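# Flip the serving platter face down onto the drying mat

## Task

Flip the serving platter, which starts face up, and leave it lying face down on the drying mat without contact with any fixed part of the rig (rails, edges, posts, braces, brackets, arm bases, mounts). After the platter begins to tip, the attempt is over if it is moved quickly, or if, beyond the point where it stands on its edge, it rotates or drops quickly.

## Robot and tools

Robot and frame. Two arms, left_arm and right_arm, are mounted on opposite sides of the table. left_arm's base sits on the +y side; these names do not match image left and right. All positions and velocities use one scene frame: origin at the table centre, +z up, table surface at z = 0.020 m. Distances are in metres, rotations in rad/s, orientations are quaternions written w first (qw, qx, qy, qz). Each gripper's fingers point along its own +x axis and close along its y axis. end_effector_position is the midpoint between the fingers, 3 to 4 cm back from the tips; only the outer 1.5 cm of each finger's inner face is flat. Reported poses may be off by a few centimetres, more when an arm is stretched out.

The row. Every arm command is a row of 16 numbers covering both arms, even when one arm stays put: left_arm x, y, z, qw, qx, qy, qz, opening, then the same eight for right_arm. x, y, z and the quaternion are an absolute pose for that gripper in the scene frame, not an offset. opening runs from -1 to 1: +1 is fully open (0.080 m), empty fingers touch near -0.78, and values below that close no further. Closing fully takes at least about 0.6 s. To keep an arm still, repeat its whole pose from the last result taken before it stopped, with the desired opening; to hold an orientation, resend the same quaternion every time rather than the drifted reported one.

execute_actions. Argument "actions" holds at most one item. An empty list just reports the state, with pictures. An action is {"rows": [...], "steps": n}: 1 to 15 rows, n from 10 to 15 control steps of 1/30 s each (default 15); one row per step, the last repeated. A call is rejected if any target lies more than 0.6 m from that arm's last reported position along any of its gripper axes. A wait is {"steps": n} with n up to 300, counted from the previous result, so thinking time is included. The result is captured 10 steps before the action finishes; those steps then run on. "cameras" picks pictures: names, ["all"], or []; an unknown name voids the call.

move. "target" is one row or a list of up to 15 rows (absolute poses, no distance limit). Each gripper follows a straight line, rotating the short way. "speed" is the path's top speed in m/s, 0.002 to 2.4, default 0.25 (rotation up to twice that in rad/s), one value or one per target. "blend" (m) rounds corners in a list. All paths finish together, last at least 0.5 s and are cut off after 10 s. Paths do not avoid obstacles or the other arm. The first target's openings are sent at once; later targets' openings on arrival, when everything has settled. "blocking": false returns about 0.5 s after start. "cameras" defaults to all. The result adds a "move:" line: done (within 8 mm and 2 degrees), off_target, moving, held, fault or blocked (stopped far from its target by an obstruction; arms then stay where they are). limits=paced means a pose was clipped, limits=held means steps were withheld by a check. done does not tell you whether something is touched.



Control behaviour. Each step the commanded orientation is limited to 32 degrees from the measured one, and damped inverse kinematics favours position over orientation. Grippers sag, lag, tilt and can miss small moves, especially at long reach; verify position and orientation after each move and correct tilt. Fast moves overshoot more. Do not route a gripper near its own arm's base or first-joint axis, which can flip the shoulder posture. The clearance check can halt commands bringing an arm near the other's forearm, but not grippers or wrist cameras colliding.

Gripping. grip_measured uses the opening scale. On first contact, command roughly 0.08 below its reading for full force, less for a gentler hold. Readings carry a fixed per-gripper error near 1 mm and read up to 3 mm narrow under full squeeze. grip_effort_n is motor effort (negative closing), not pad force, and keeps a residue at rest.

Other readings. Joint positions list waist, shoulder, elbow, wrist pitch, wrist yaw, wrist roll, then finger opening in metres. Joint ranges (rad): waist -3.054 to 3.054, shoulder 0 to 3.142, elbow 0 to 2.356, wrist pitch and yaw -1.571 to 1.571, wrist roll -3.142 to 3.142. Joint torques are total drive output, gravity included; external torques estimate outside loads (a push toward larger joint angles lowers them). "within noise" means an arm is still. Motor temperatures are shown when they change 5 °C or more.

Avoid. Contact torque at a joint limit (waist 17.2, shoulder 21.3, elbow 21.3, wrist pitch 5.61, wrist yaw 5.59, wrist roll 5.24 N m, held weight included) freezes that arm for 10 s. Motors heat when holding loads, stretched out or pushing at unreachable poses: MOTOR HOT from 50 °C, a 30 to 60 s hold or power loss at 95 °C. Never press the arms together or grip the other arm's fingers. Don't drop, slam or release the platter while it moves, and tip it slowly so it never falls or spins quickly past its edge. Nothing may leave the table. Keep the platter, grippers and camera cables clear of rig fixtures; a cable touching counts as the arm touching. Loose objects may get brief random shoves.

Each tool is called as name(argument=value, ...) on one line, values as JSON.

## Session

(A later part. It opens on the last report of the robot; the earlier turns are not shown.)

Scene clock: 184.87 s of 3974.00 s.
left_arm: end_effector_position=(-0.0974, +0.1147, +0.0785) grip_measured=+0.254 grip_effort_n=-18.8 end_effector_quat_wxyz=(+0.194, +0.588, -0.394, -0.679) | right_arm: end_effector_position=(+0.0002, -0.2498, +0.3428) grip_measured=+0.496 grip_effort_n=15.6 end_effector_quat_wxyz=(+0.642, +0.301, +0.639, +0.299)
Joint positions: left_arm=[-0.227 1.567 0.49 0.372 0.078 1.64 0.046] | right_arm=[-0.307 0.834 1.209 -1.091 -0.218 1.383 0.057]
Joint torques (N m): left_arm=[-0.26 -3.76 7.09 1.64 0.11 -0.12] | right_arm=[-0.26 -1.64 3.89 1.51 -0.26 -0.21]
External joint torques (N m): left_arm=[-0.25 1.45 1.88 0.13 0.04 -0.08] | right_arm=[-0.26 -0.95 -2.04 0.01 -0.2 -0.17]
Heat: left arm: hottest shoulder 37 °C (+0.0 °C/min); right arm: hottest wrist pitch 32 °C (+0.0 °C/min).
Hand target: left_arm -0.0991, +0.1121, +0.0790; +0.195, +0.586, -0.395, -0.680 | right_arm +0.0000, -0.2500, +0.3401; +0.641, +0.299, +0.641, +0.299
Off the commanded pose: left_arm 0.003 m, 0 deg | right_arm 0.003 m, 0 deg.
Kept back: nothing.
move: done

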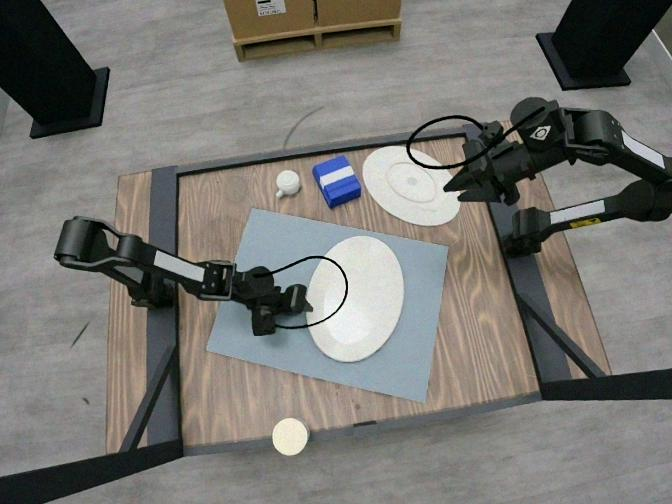

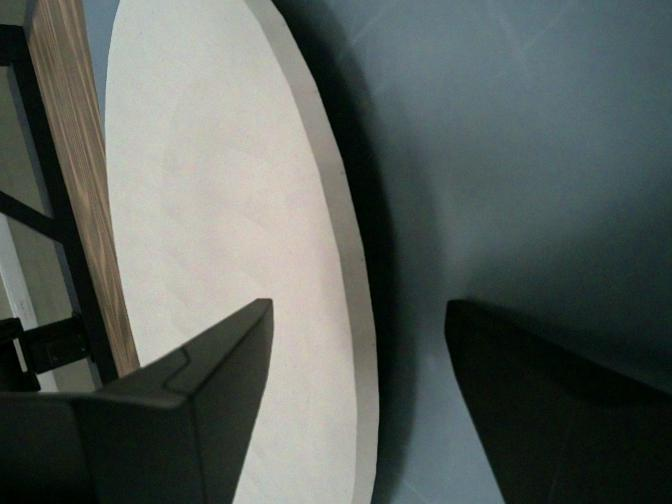

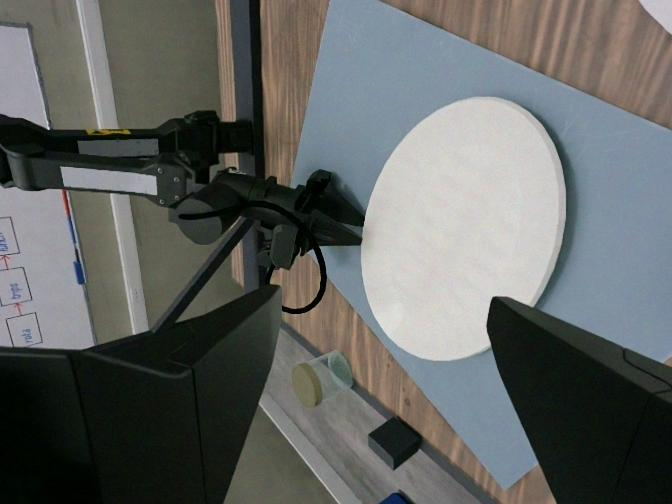

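move(target=[[-0.102,0.099,0.079,-0.1949,-0.5863,0.3954,0.6797,0.25,0.0,-0.25,0.34,0.6409,0.2988,0.6409,0.2988,0.5],[-0.102,0.099,0.079,-0.1949,-0.5863,0.3954,0.6797,-0.95,0.0,-0.25,0.34,0.6409,0.2988,0.6409,0.2988,0.5]], speed=0.08)

move(target=[[-0.101,0.105,0.14,-0.1349,-0.6185,0.3427,0.6941,-0.95,0.0,-0.25,0.34,0.6409,0.2988,0.6409,0.2988,0.5],[-0.1065,0.0875,0.21,-0.0431,-0.6579,0.2591,0.7057,-0.95,0.0,-0.25,0.34,0.6409,0.2988,0.6409,0.2988,0.5],[-0.116,0.06,0.262,0.0185,-0.678,0.2008,0.7068,-0.95,0.0,-0.25,0.34,0.6409,0.2988,0.6409,0.2988,0.5],[-0.122,0.04,0.282,0.0185,-0.678,0.2008,0.7068,-0.95,0.0,-0.25,0.34,0.6409,0.2988,0.6409,0.2988,0.5]], speed=0.06, blend=0.02)

zoom_image(camera="cam_high", region=[240, 200, 480, 400])

Scene clock: 187.40 s of 3974.00 s.
left_arm: end_effector_position=(-0.0998, +0.1040, +0.0746) grip_measured=-0.546 grip_effort_n=-83.5 end_effector_quat_wxyz=(+0.192, +0.590, -0.386, -0.683) | right_arm: end_effector_position=(+0.0002, -0.2498, +0.3427) grip_measured=+0.496 grip_effort_n=15.6 end_effector_quat_wxyz=(+0.642, +0.301, +0.639, +0.298)
Joint positions: left_arm=[-0.228 1.62 0.539 0.36 0.077 1.629 0.01] | right_arm=[-0.307 0.834 1.209 -1.091 -0.218 1.383 0.057]
Joint torques (N m): left_arm=[-0.3 -4.56 7.25 2.31 0.11 0.21] | right_arm=[-0.32 -1.41 3.69 1.5 -0.22 -0.22]
External joint torques (N m): left_arm=[-0.27 1 2.06 0.82 0.03 0.25] | right_arm=[-0.32 -0.67 -2.34 -0.03 -0.16 -0.18]
Heat: left arm: hottest shoulder 36 °C (+0.0 °C/min); right arm: hottest wrist pitch 32 °C (+0.0 °C/min).
Hand target: left_arm -0.1020, +0.0992, +0.0790; +0.195, +0.586, -0.395, -0.680 | right_arm +0.0000, -0.2500, +0.3399; +0.641, +0.299, +0.641, +0.299
Off the commanded pose: left_arm 0.007 m, 1 deg | right_arm 0.003 m, 0 deg.
Kept back: nothing.
move: done

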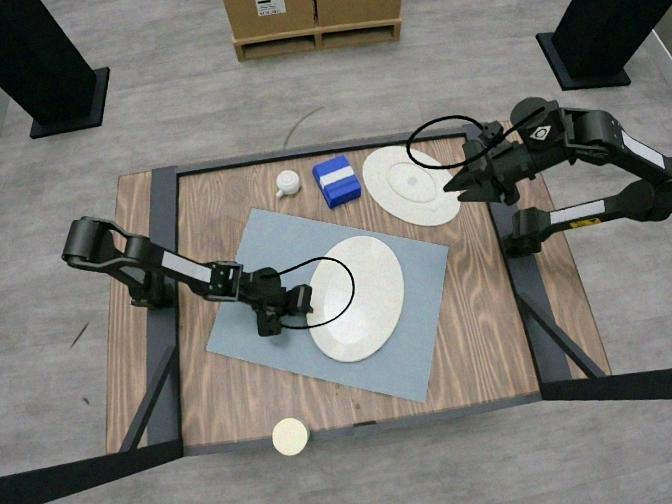

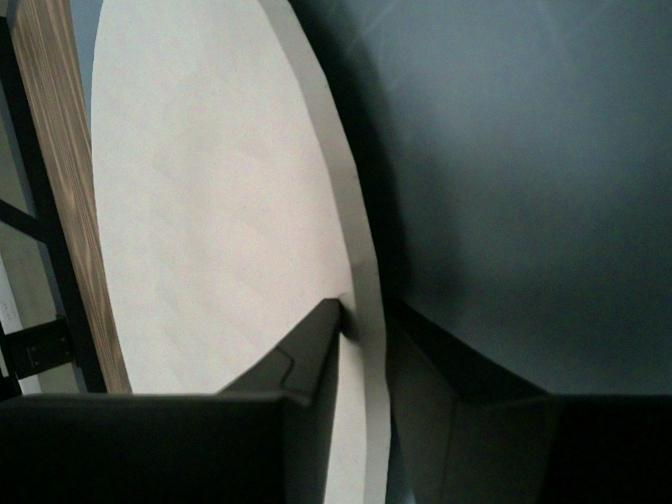

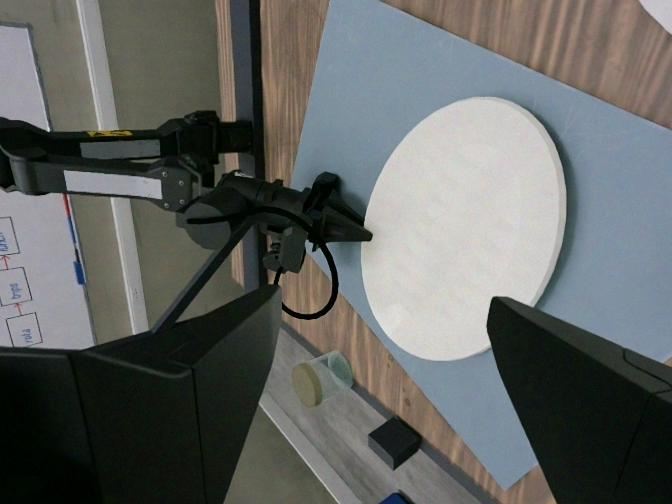

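Scene clock: 193.27 s of 3974.00 s.
left_arm: end_effector_position=(-0.1176, +0.0424, +0.2652) grip_measured=-0.648 grip_effort_n=-83.5 end_effector_quat_wxyz=(-0.032, +0.682, -0.182, -0.707) | right_arm: end_effector_position=(+0.0002, -0.2498, +0.3427) grip_measured=+0.496 grip_effort_n=15.6 end_effector_quat_wxyz=(+0.642, +0.301, +0.639, +0.298)
Joint positions: left_arm=[-0.26 2.108 2.315 -1.563 0.016 1.632 0.006] | right_arm=[-0.307 0.834 1.209 -1.091 -0.218 1.383 0.057]
Joint torques (N m): left_arm=[-0.66 -10.02 11 0.71 0.1 0.01] | right_arm=[-0.35 -1.3 3.64 1.46 -0.19 -0.22]
External joint torques (N m): left_arm=[-0.66 -0.5 5.45 0.05 0.04 0.03] | right_arm=[-0.34 -0.65 -2.28 -0.03 -0.13 -0.17]
Motor temperatures (°C): left_arm=[29 37 34 29 26 31] | right_arm=[28 29 30 32 31 27]
Heat: left arm: hottest shoulder 37 °C (+1.0 °C/min); right arm: hottest wrist pitch 32 °C (+0.0 °C/min).
Hand target: left_arm -0.1217, +0.0408, +0.2816; -0.015, +0.677, -0.204, -0.707 | right_arm +0.0000, -0.2500, +0.3399; +0.641, +0.299, +0.641, +0.299
Off the commanded pose: left_arm 0.018 m, 3 deg | right_arm 0.003 m, 0 deg.
joint sent to its limit (left arm) — joint 3 (elbow), upper limit, where the elbow is as straight as it goes.
Kept back: nothing.
move: off_target (left_arm); blend cut to 0.0145 m at target 3

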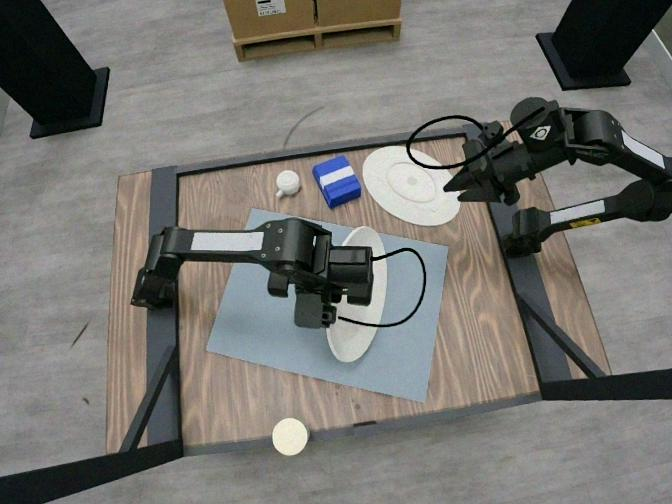

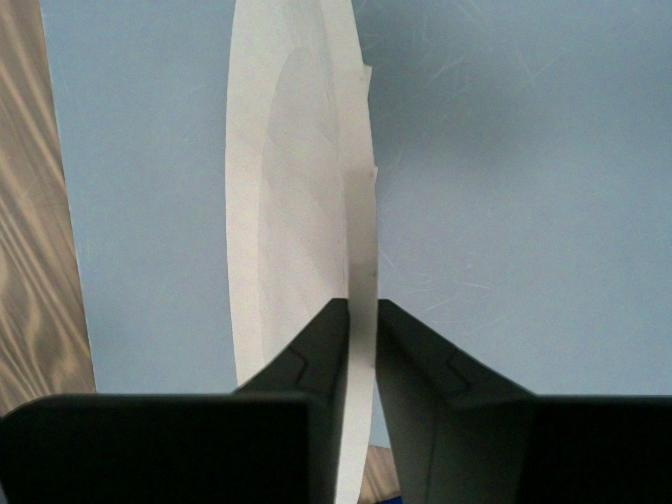

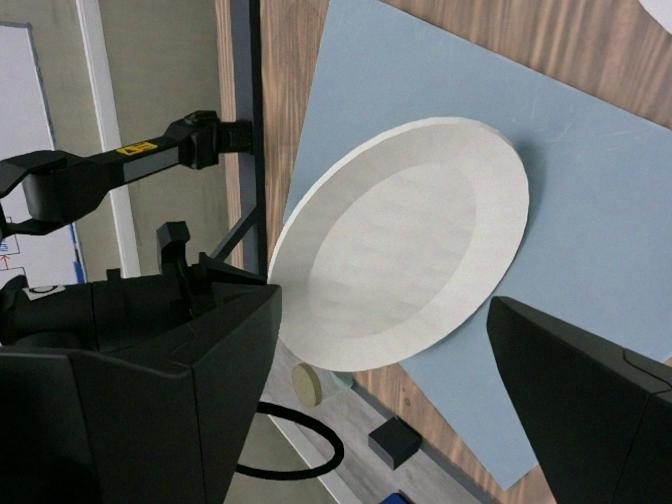

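Scaled by 2.100 from the camera's 672x504 image, which has a finer 960x720 frame.

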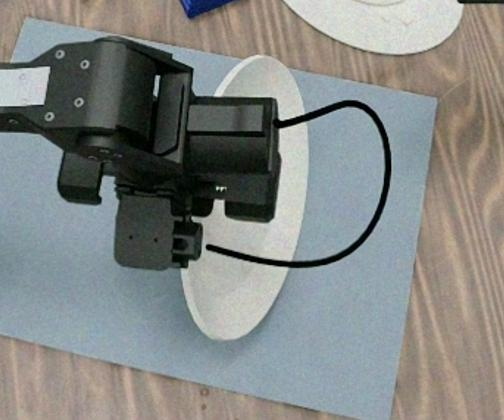

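move(target=[[-0.1176,0.0424,0.27,0.0185,-0.678,0.2008,0.7068,-0.95,-0.037,-0.03,0.345,0.7057,0.2591,0.6579,0.0432,0.4],[-0.1176,0.0424,0.27,0.0185,-0.678,0.2008,0.7068,-0.95,-0.039,-0.008,0.3,0.7057,0.2591,0.6579,0.0432,0.4]], speed=0.12)

zoom_image(camera="cam_high", region=[260, 180, 460, 380])

Scene clock: 197.27 s of 3974.00 s.
left_arm: end_effector_position=(-0.1176, +0.0440, +0.2598) grip_measured=-0.648 grip_effort_n=-83.5 end_effector_quat_wxyz=(-0.031, +0.682, -0.185, -0.707) | right_arm: end_effector_position=(-0.0363, -0.0228, +0.3228) grip_measured=+0.404 grip_effort_n=-18.8 end_effector_quat_wxyz=(+0.700, +0.271, +0.658, +0.056)
Joint positions: left_arm=[-0.261 2.078 2.242 -1.515 0.016 1.636 0.006] | right_arm=[0.055 2.01 2.342 -1.458 0.158 1.919 0.053]
Joint torques (N m): left_arm=[0.05 -10.52 7.08 1.71 0.18 0.18] | right_arm=[0.34 -11.41 4.59 0.81 0.17 -0.01]
External joint torques (N m): left_arm=[0.13 -1.11 1.42 1.03 0.1 0.19] | right_arm=[0.28 -2.52 -0.97 -0.18 0.03 0.01]
Heat: left arm: hottest shoulder 39 °C (+3.0 °C/min); right arm: hottest wrist pitch 32 °C (+0.0 °C/min).
Hand target: left_arm -0.1176, +0.0426, +0.2700; -0.019, +0.678, -0.201, -0.707 | right_arm -0.0363, -0.0234, +0.3248; +0.699, +0.272, +0.658, +0.058
Off the commanded pose: left_arm 0.010 m, 2 deg | right_arm 0.027 m, 2 deg.
Kept back: nothing.
move: held (right_arm; a check stopped the path), off_target (left_arm); path passed 1 of 2 targets; limits=held
pose unreachable (right arm): on one or more control steps of this call this arm could not follow its commanded pose, so it was not sent that pose on those steps. It may still have moved: this result reports where it is.
cause: moving toward the commanded pose would bring a part of the arm too close to another arm (a part of this arm just beyond joint 4 (wrist pitch) and a part of the left arm just beyond its joint 4 (wrist pitch), at the place that arm is still heading or pushing toward).

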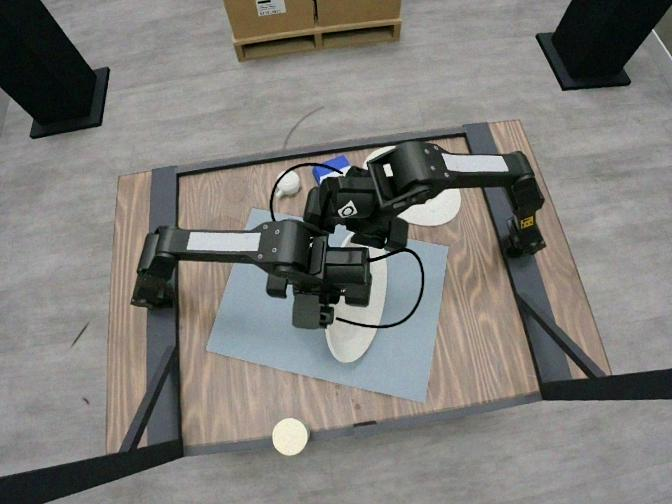

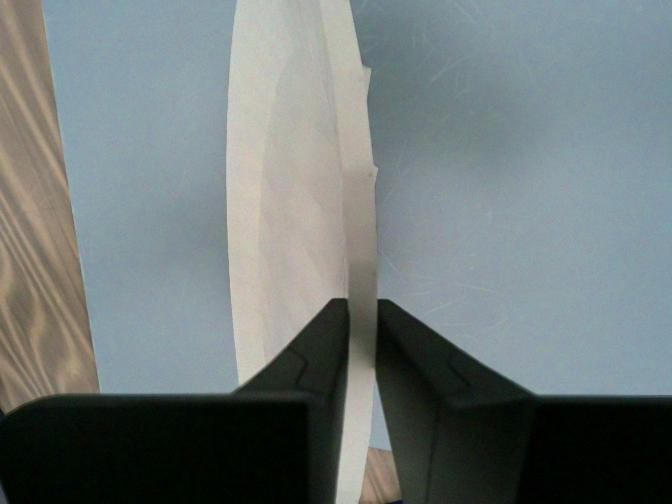

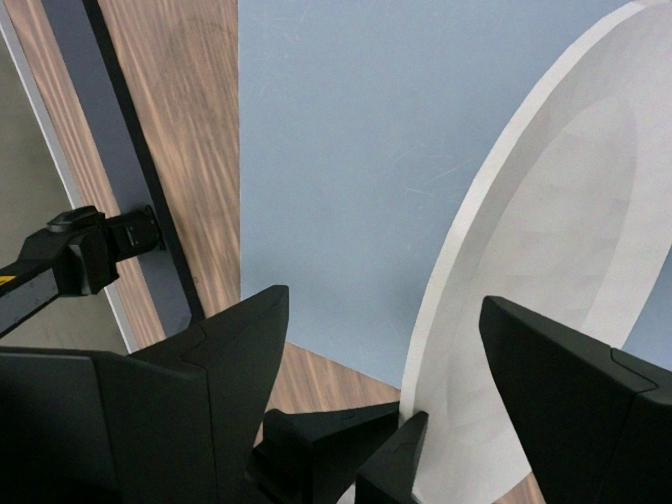

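Scaled by 2.520 from the camera's 672x504 image, which has a finer 960x720 frame.

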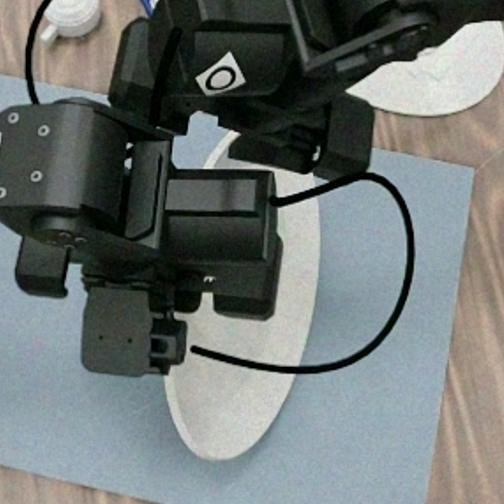

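move(target=[[-0.1176,0.0424,0.27,0.0185,-0.678,0.2008,0.7068,-0.95,-0.018,-0.03,0.32,0.7057,0.2591,0.6579,0.0432,0.4],[-0.1176,0.0424,0.27,0.0185,-0.678,0.2008,0.7068,-0.95,-0.018,-0.012,0.26,0.7057,0.2591,0.6579,0.0432,0.4]], speed=0.1)

zoom_image(camera="cam_high", region=[260, 180, 460, 380])

Scene clock: 199.30 s of 3974.00 s.
left_arm: end_effector_position=(-0.1175, +0.0441, +0.2597) grip_measured=-0.648 grip_effort_n=-83.5 end_effector_quat_wxyz=(-0.032, +0.682, -0.185, -0.707) | right_arm: end_effector_position=(-0.0175, -0.0097, +0.2589) grip_measured=+0.404 grip_effort_n=-18.8 end_effector_quat_wxyz=(+0.707, +0.260, +0.657, +0.041)
Joint positions: left_arm=[-0.261 2.078 2.242 -1.516 0.016 1.636 0.006] | right_arm=[0.006 1.968 2.014 -1.205 0.143 1.882 0.053]
Joint torques (N m): left_arm=[0.11 -10.56 7.08 1.73 0.17 0.18] | right_arm=[-0.01 -12.53 4.18 0.92 0.04 -0.18]
External joint torques (N m): left_arm=[0.12 -1.11 1.39 1.05 0.11 0.2] | right_arm=[-0.02 -3.3 -2.01 -0.01 -0.09 -0.16]
Heat: left arm: hottest shoulder 40 °C (+4.0 °C/min); right arm: hottest wrist pitch 32 °C (+0.0 °C/min).
Hand target: left_arm -0.1175, +0.0426, +0.2700; -0.019, +0.678, -0.201, -0.707 | right_arm -0.0180, -0.0119, +0.2600; +0.706, +0.259, +0.658, +0.043
Off the commanded pose: left_arm 0.010 m, 2 deg | right_arm 0.003 m, 0 deg.
Kept back: nothing.
move: off_target (left_arm)

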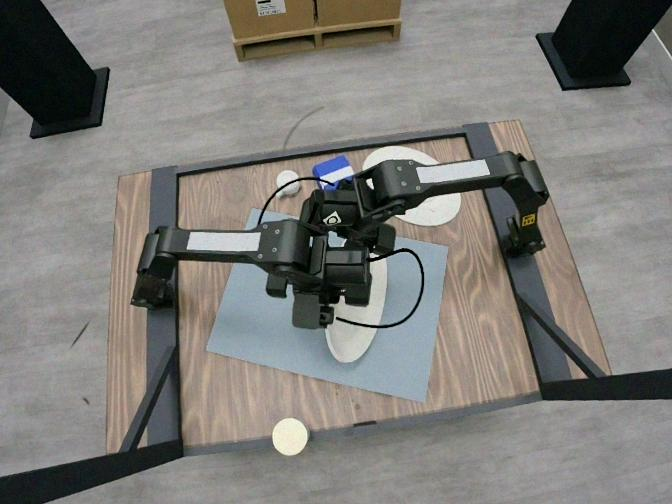

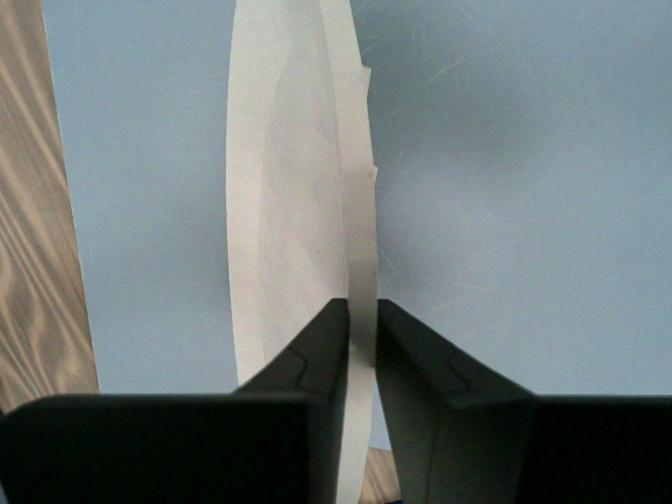

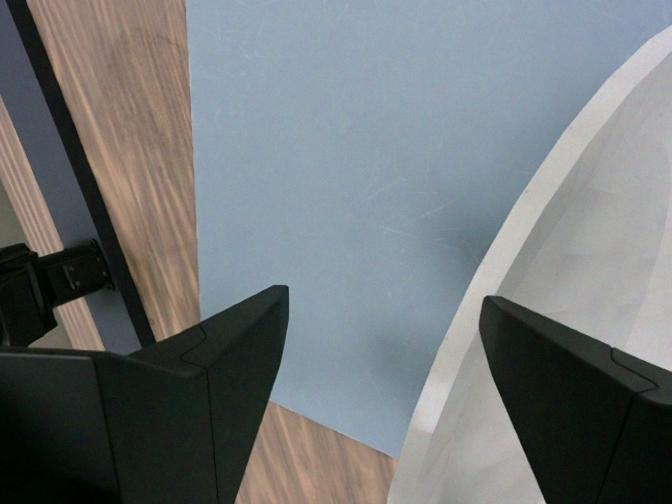

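Scaled by 2.520 from the camera's 672x504 image, which has a finer 960x720 frame.

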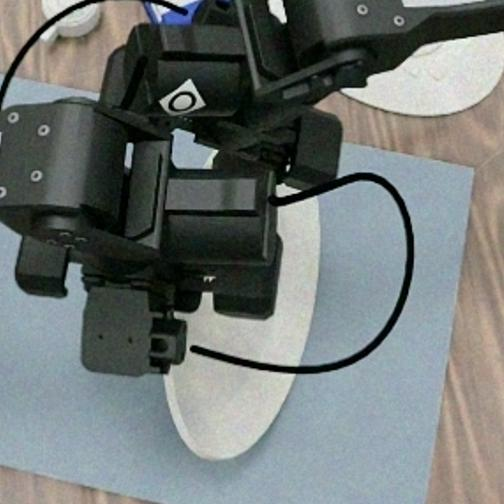

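move(target=[[-0.1176,0.0424,0.27,0.0185,-0.678,0.2008,0.7068,-0.95,-0.02,-0.018,0.237,0.7057,0.2591,0.6579,0.0432,0.4]], speed=0.06)

Scene clock: 200.87 s of 3974.00 s.
left_arm: end_effector_position=(-0.1174, +0.0440, +0.2597) grip_measured=-0.648 grip_effort_n=-83.5 end_effector_quat_wxyz=(-0.031, +0.682, -0.185, -0.707) | right_arm: end_effector_position=(-0.0188, -0.0157, +0.2350) grip_measured=+0.404 grip_effort_n=-18.8 end_effector_quat_wxyz=(+0.707, +0.258, +0.657, +0.041) end_effector_velocity=(-0.002, -0.001, +0.005) end_effector_angular_velocity=(+0.016, +0.018, +0.013)
Joint positions: left_arm=[-0.26 2.078 2.242 -1.516 0.016 1.636 0.006] | right_arm=[0.01 1.919 1.852 -1.095 0.143 1.882 0.053]
Joint velocities: left_arm=[within noise] | right_arm=[-0.002 -0.017 -0.007 0.007 -0.022 -0.007 0]
Joint torques (N m): left_arm=[0.1 -10.56 7.08 1.75 0.17 0.18] | right_arm=[0.11 -12.82 4.06 0.91 0.15 -0.01]
External joint torques (N m): left_arm=[0.11 -1.11 1.41 1.07 0.11 0.19] | right_arm=[0.15 -3.87 -2.25 -0.02 0.01 0.01]
Heat: left arm: hottest shoulder 41 °C (+5.0 °C/min); right arm: hottest wrist pitch 32 °C (+0.0 °C/min).
Hand target: left_arm -0.1175, +0.0425, +0.2700; -0.019, +0.678, -0.201, -0.707 | right_arm -0.0201, -0.0180, +0.2370; +0.706, +0.259, +0.658, +0.043
Off the commanded pose: left_arm 0.010 m, 2 deg | right_arm 0.003 m, 0 deg.
Kept back: nothing.
move: off_target (left_arm)

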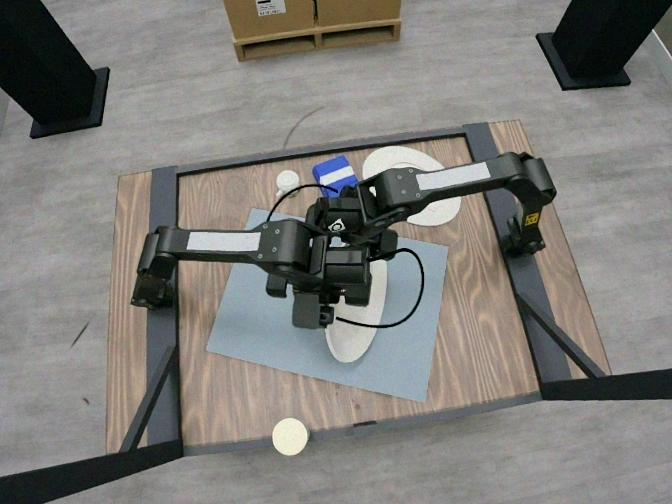

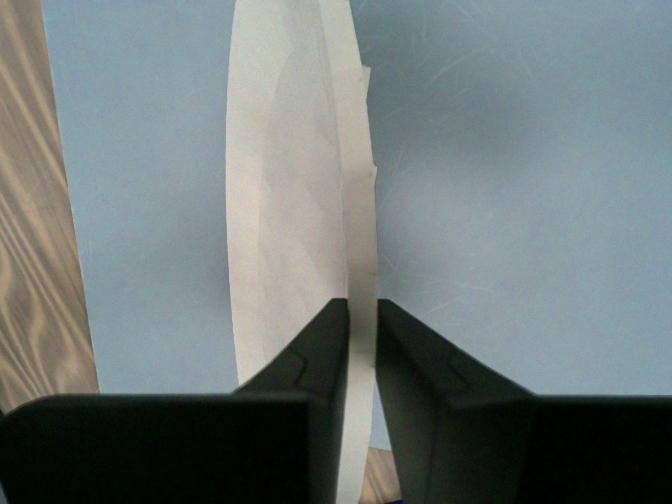

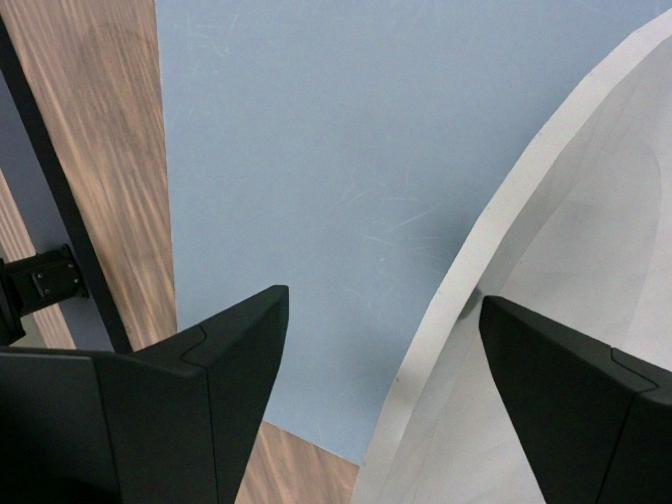

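move(target=[[-0.1176,0.0424,0.27,0.0185,-0.678,0.2008,0.7068,-0.95,-0.022,-0.014,0.228,0.7057,0.2591,0.6579,0.0432,0.4],[-0.1176,0.0424,0.27,0.0185,-0.678,0.2008,0.7068,-0.95,-0.022,-0.014,0.228,0.7057,0.2591,0.6579,0.0432,-0.95]], speed=0.06)

zoom_image(camera="cam_right_wrist", region=[200, 100, 600, 500])

Scene clock: 202.53 s of 3974.00 s.
left_arm: end_effector_position=(-0.1184, +0.0429, +0.2604) grip_measured=-0.648 grip_effort_n=-83.5 end_effector_quat_wxyz=(-0.026, +0.679, -0.185, -0.710) | right_arm: end_effector_position=(-0.0257, -0.0173, +0.2263) grip_measured=-0.375 grip_effort_n=-83.5 end_effector_quat_wxyz=(+0.703, +0.254, +0.663, +0.034)
Joint positions: left_arm=[-0.26 2.075 2.24 -1.507 0.022 1.628 0.006] | right_arm=[0.021 1.919 1.821 -1.079 0.132 1.9 0.018]
Joint torques (N m): left_arm=[0.01 -10.38 7.27 1.13 -0.05 0.42] | right_arm=[-0.34 -10.9 5.15 1.86 0.52 -0.4]
External joint torques (N m): left_arm=[0.02 -0.96 1.62 0.45 -0.12 0.43] | right_arm=[-0.36 -1.89 -1.21 0.93 0.39 -0.38]
Heat: left arm: hottest shoulder 41 °C (+5.0 °C/min); right arm: hottest shoulder 32 °C (-2.0 °C/min).
Hand target: left_arm -0.1176, +0.0426, +0.2700; -0.019, +0.678, -0.201, -0.707 | right_arm -0.0220, -0.0141, +0.2280; +0.706, +0.259, +0.658, +0.043
Off the commanded pose: left_arm 0.010 m, 2 deg | right_arm 0.005 m, 1 deg.
Kept back: nothing.
move: off_target (left_arm)

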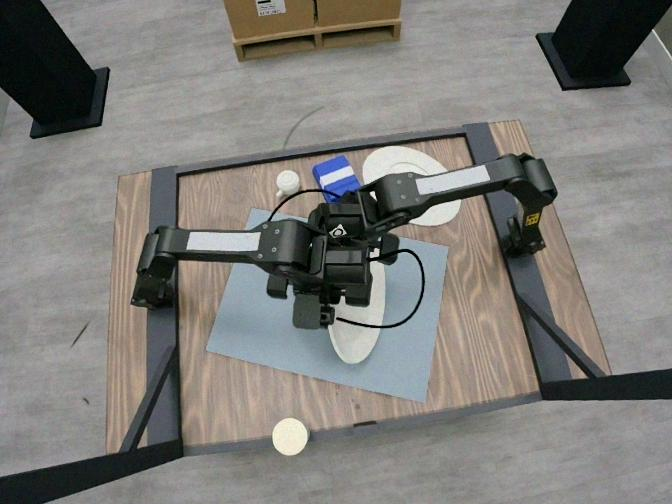

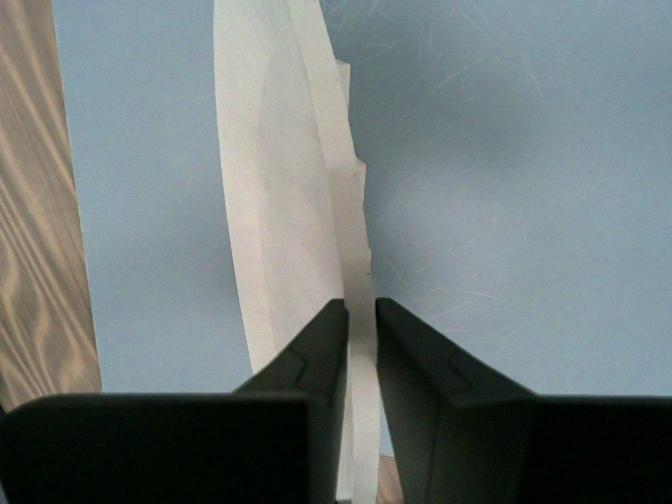

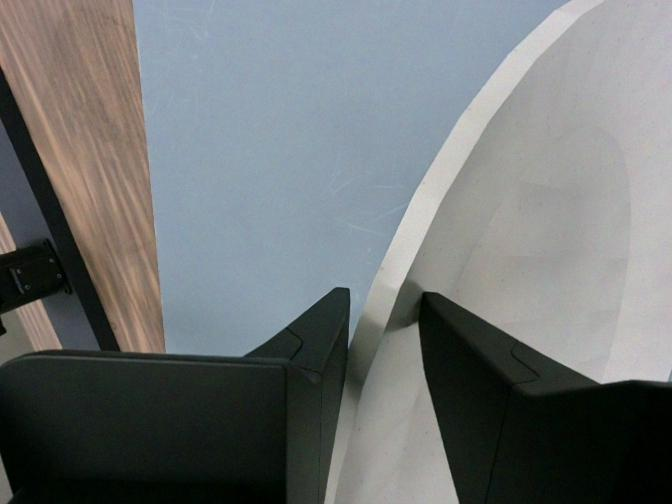

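Scaled by 1.260 from the camera's 672x504 image, which has a finer 960x720 frame.

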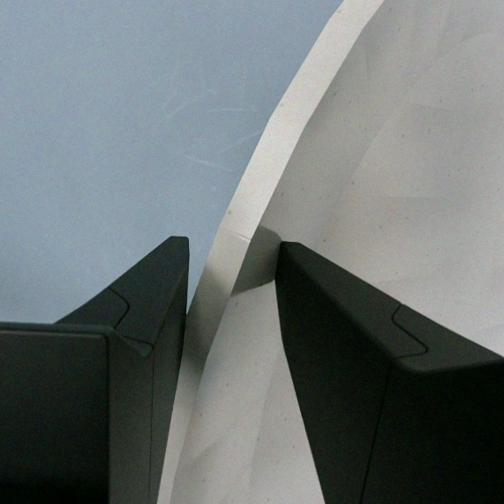

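move(target=[[-0.1176,0.0424,0.27,0.0185,-0.678,0.2008,0.7068,-0.95,-0.025,-0.016,0.228,0.7057,0.2591,0.6579,0.0432,0.15],[-0.1176,0.0424,0.27,0.0185,-0.678,0.2008,0.7068,-0.95,-0.027,-0.013,0.226,0.7025,0.3695,0.6029,-0.0801,0.15]], speed=0.15)

zoom_image(camera="cam_right_wrist", region=[200, 100, 600, 500])

Scene clock: 205.33 s of 3974.00 s.
left_arm: end_effector_position=(-0.1174, +0.0446, +0.2595) grip_measured=-0.648 grip_effort_n=-83.5 end_effector_quat_wxyz=(-0.031, +0.681, -0.184, -0.709) | right_arm: end_effector_position=(-0.0251, -0.0174, +0.2292) grip_measured=+0.147 grip_effort_n=15.1 end_effector_quat_wxyz=(+0.704, +0.334, +0.626, -0.037)
Joint positions: left_arm=[-0.259 2.075 2.238 -1.515 0.021 1.635 0.006] | right_arm=[0.056 1.942 1.862 -1.122 0.241 2.141 0.042]
Joint torques (N m): left_arm=[-0.05 -10.39 7.51 1.65 0 0.21] | right_arm=[-0.36 -11.21 5.38 0.75 0.12 -0.12]
External joint torques (N m): left_arm=[0.01 -0.95 1.82 0.96 -0.07 0.22] | right_arm=[-0.42 -2.03 -0.92 -0.11 -0.06 -0.1]
Motor temperatures (°C): left_arm=[29 42 34 29 26 31] | right_arm=[28 33 31 33 31 27]
Heat: left arm: hottest shoulder 42 °C (+6.1 °C/min); right arm: hottest shoulder 33 °C (-1.0 °C/min).
Hand target: left_arm -0.1176, +0.0427, +0.2701; -0.019, +0.678, -0.201, -0.707 | right_arm -0.0251, -0.0174, +0.2292; +0.704, +0.332, +0.627, -0.035
Off the commanded pose: left_arm 0.011 m, 2 deg | right_arm 0.006 m, 7 deg.
Kept back: nothing.
move: held (right_arm; a check stopped the path), off_target (left_arm; braked when a check withheld steps of right_arm); path passed 1 of 2 targets; limits=held
pose unreachable (right arm): on one or more control steps of this call this arm could not follow its commanded pose, so it was not sent that pose on those steps. It may still have moved: this result reports where it is.
cause: moving toward the commanded pose would bring a part of the arm too close to another arm (a part of this arm just beyond joint 4 (wrist pitch) and a part of the left arm just beyond its joint 4 (wrist pitch)).

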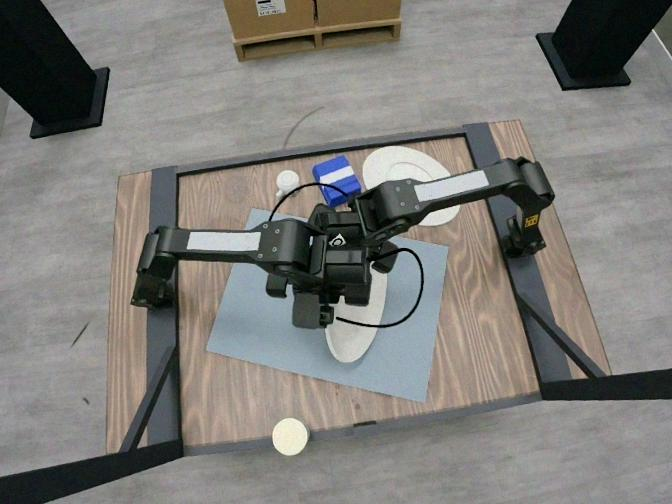

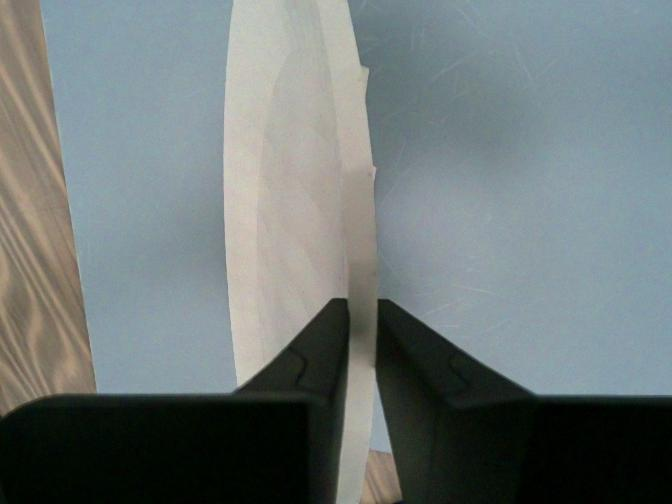

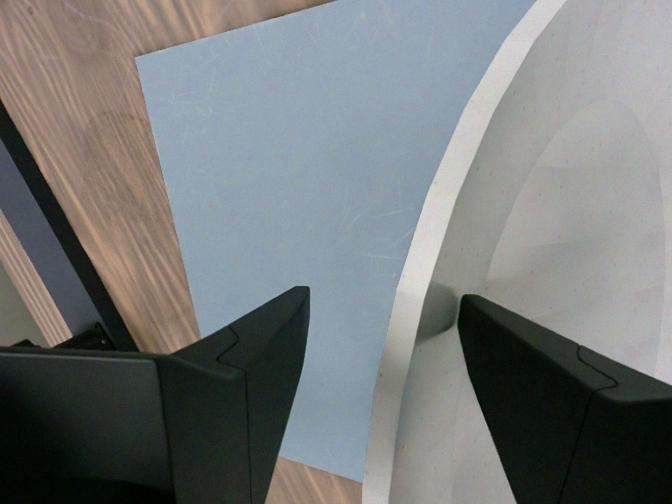

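Scaled by 1.260 from the camera's 672x504 image, which has a finer 960x720 frame.

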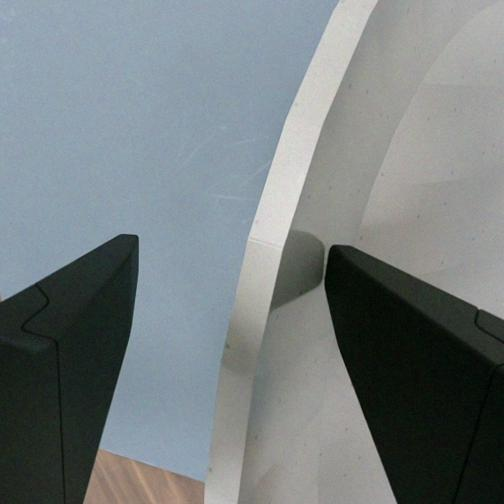

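move(target=[[-0.1176,0.0424,0.27,0.0185,-0.678,0.2008,0.7068,-0.95,-0.0251,-0.0174,0.229,0.704,0.332,0.627,-0.035,-0.95]], speed=0.15)

zoom_image(camera="cam_right_wrist", region=[200, 100, 600, 500])

Scene clock: 206.30 s of 3974.00 s.
left_arm: end_effector_position=(-0.1177, +0.0439, +0.2597) grip_measured=-0.648 grip_effort_n=-83.5 end_effector_quat_wxyz=(-0.029, +0.680, -0.184, -0.709) | right_arm: end_effector_position=(-0.0285, -0.0205, +0.2283) grip_measured=-0.424 grip_effort_n=-83.5 end_effector_quat_wxyz=(+0.701, +0.326, +0.633, -0.041)
Joint positions: left_arm=[-0.259 2.075 2.238 -1.511 0.021 1.633 0.006] | right_arm=[0.059 1.94 1.862 -1.137 0.223 2.142 0.016]
Joint torques (N m): left_arm=[-0.03 -10.39 7.55 1.42 -0.03 0.27] | right_arm=[-0.38 -11.04 5.1 1.68 0.73 -0.22]
External joint torques (N m): left_arm=[-0.02 -0.98 1.88 0.74 -0.1 0.29] | right_arm=[-0.44 -1.93 -1.18 0.83 0.55 -0.2]
Heat: left arm: hottest shoulder 43 °C (+7.1 °C/min); right arm: hottest shoulder 34 °C (+0.0 °C/min).
Hand target: left_arm -0.1176, +0.0426, +0.2701; -0.019, +0.678, -0.201, -0.707 | right_arm -0.0252, -0.0175, +0.2291; +0.704, +0.332, +0.627, -0.035
Off the commanded pose: left_arm 0.010 m, 2 deg | right_arm 0.005 m, 1 deg.
Kept back: nothing.
move: off_target (left_arm)

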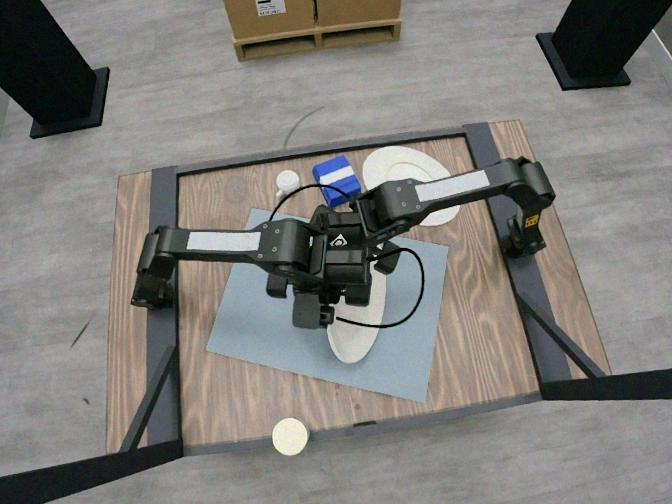

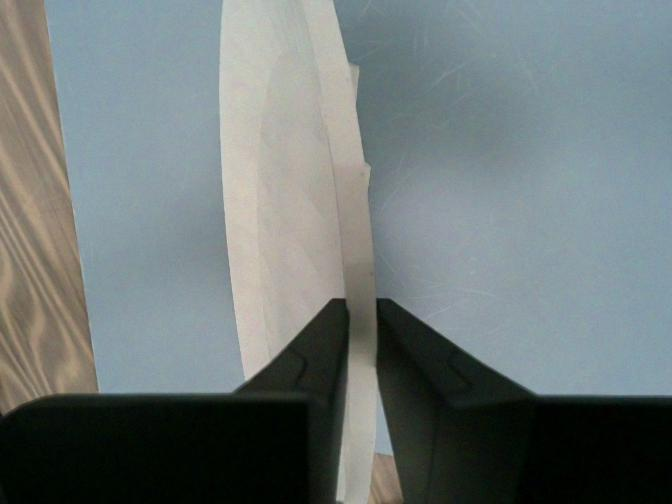

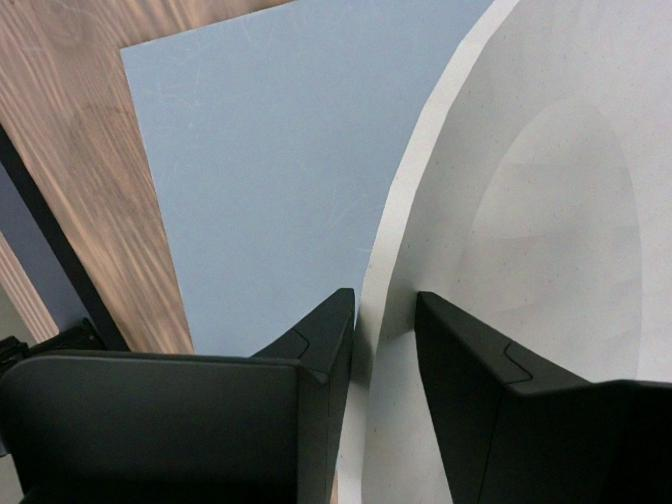

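Scaled by 1.260 from the camera's 672x504 image, which has a finer 960x720 frame.

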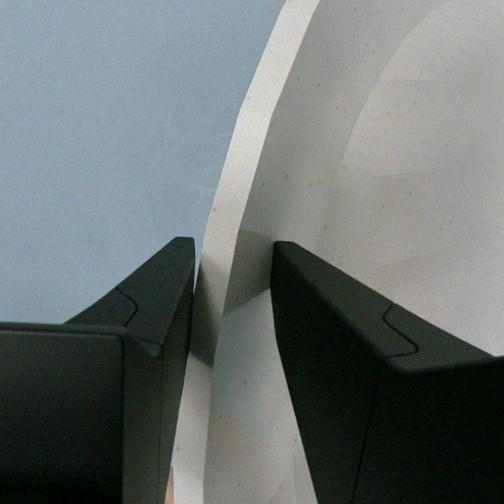

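move(target=[[-0.124,0.015,0.268,-0.0431,-0.6579,0.2591,0.7057,-0.95,-0.034,-0.05,0.236,0.704,0.332,0.627,-0.035,-0.95]], speed=0.04)

zoom_image(camera="cam_right_wrist", region=[200, 100, 600, 500])

Scene clock: 208.07 s of 3974.00 s.
left_arm: end_effector_position=(-0.1177, +0.0440, +0.2597) grip_measured=-0.648 grip_effort_n=-83.5 end_effector_quat_wxyz=(-0.026, +0.680, -0.183, -0.710) | right_arm: end_effector_position=(-0.0287, -0.0225, +0.2287) grip_measured=-0.424 grip_effort_n=-83.5 end_effector_quat_wxyz=(+0.700, +0.326, +0.634, -0.042)
Joint positions: left_arm=[-0.259 2.071 2.231 -1.506 0.021 1.627 0.006] | right_arm=[0.059 1.934 1.855 -1.138 0.22 2.144 0.016]
Joint torques (N m): left_arm=[-0.1 -8.36 6.86 0.93 0.07 0.19] | right_arm=[-0.03 -10.92 5.19 0.84 0.35 -0.07]
External joint torques (N m): left_arm=[-0.08 1.07 1.17 0.26 0 0.2] | right_arm=[-0.05 -1.91 -1.04 0.03 0.18 -0.05]
Heat: left arm: hottest shoulder 43 °C (+7.1 °C/min); right arm: hottest shoulder 34 °C (+1.0 °C/min).
Hand target: left_arm -0.1180, +0.0427, +0.2601; -0.026, +0.679, -0.187, -0.709 | right_arm -0.0284, -0.0219, +0.2290; +0.701, +0.326, +0.633, -0.041
Off the commanded pose: left_arm 0.031 m, 12 deg | right_arm 0.029 m, 1 deg.
Kept back: nothing.
move: held (left_arm, right_arm; a check stopped the path); limits=held
pose unreachable (left arm): on one or more control steps of this call this arm could not follow its commanded pose, so it was not sent that pose on those steps. It may still have moved: this result reports where it is.
cause: moving toward the commanded pose would bring a part of the arm too close to another arm (a part of this arm just beyond joint 4 (wrist pitch) and a part of the right arm just beyond its joint 4 (wrist pitch), along the way the arms are being sent, or toward where that arm still pushes).
pose unreachable (right arm): on one or more control steps of this call this arm could not follow its commanded pose, so it was not sent that pose on those steps. It may still have moved: this result reports where it is.
cause: moving toward the commanded pose would bring a part of the arm too close to another arm (a part of this arm just beyond joint 4 (wrist pitch) and a part of the left arm just beyond its joint 4 (wrist pitch)).

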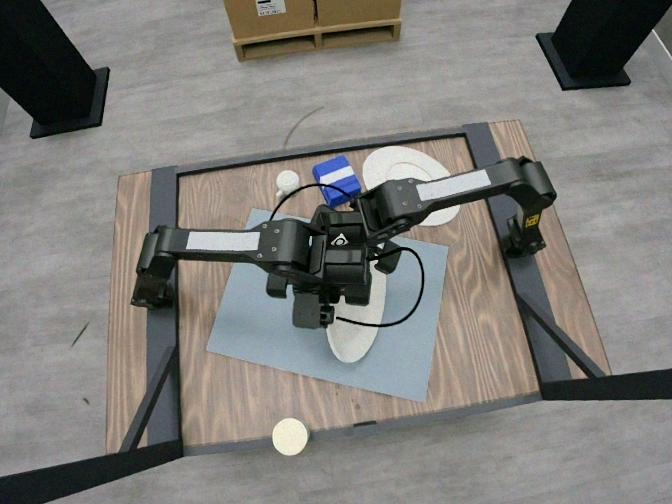

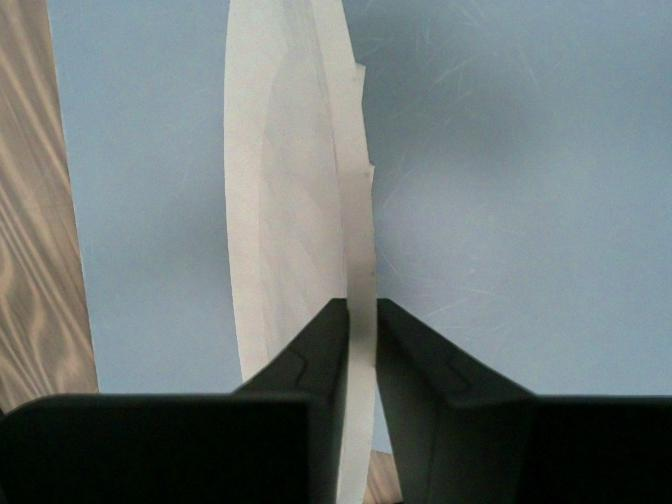

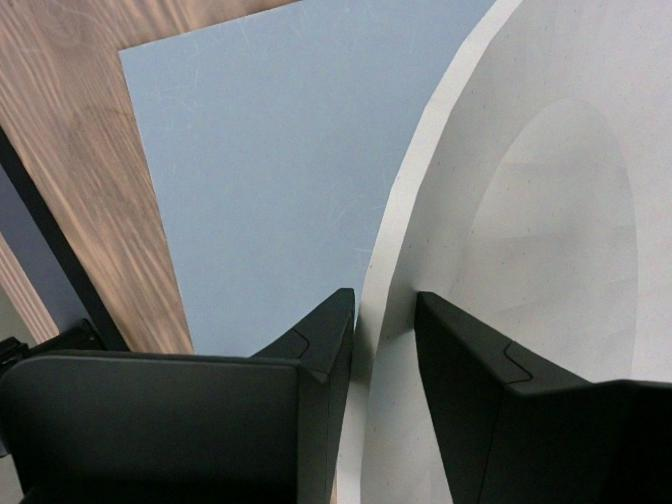

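Scaled by 1.260 from the camera's 672x504 image, which has a finer 960x720 frame.

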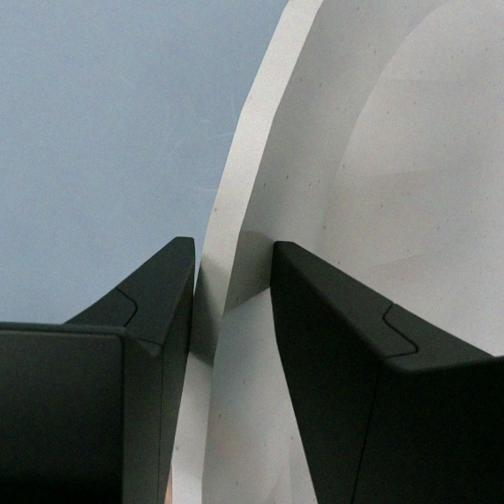

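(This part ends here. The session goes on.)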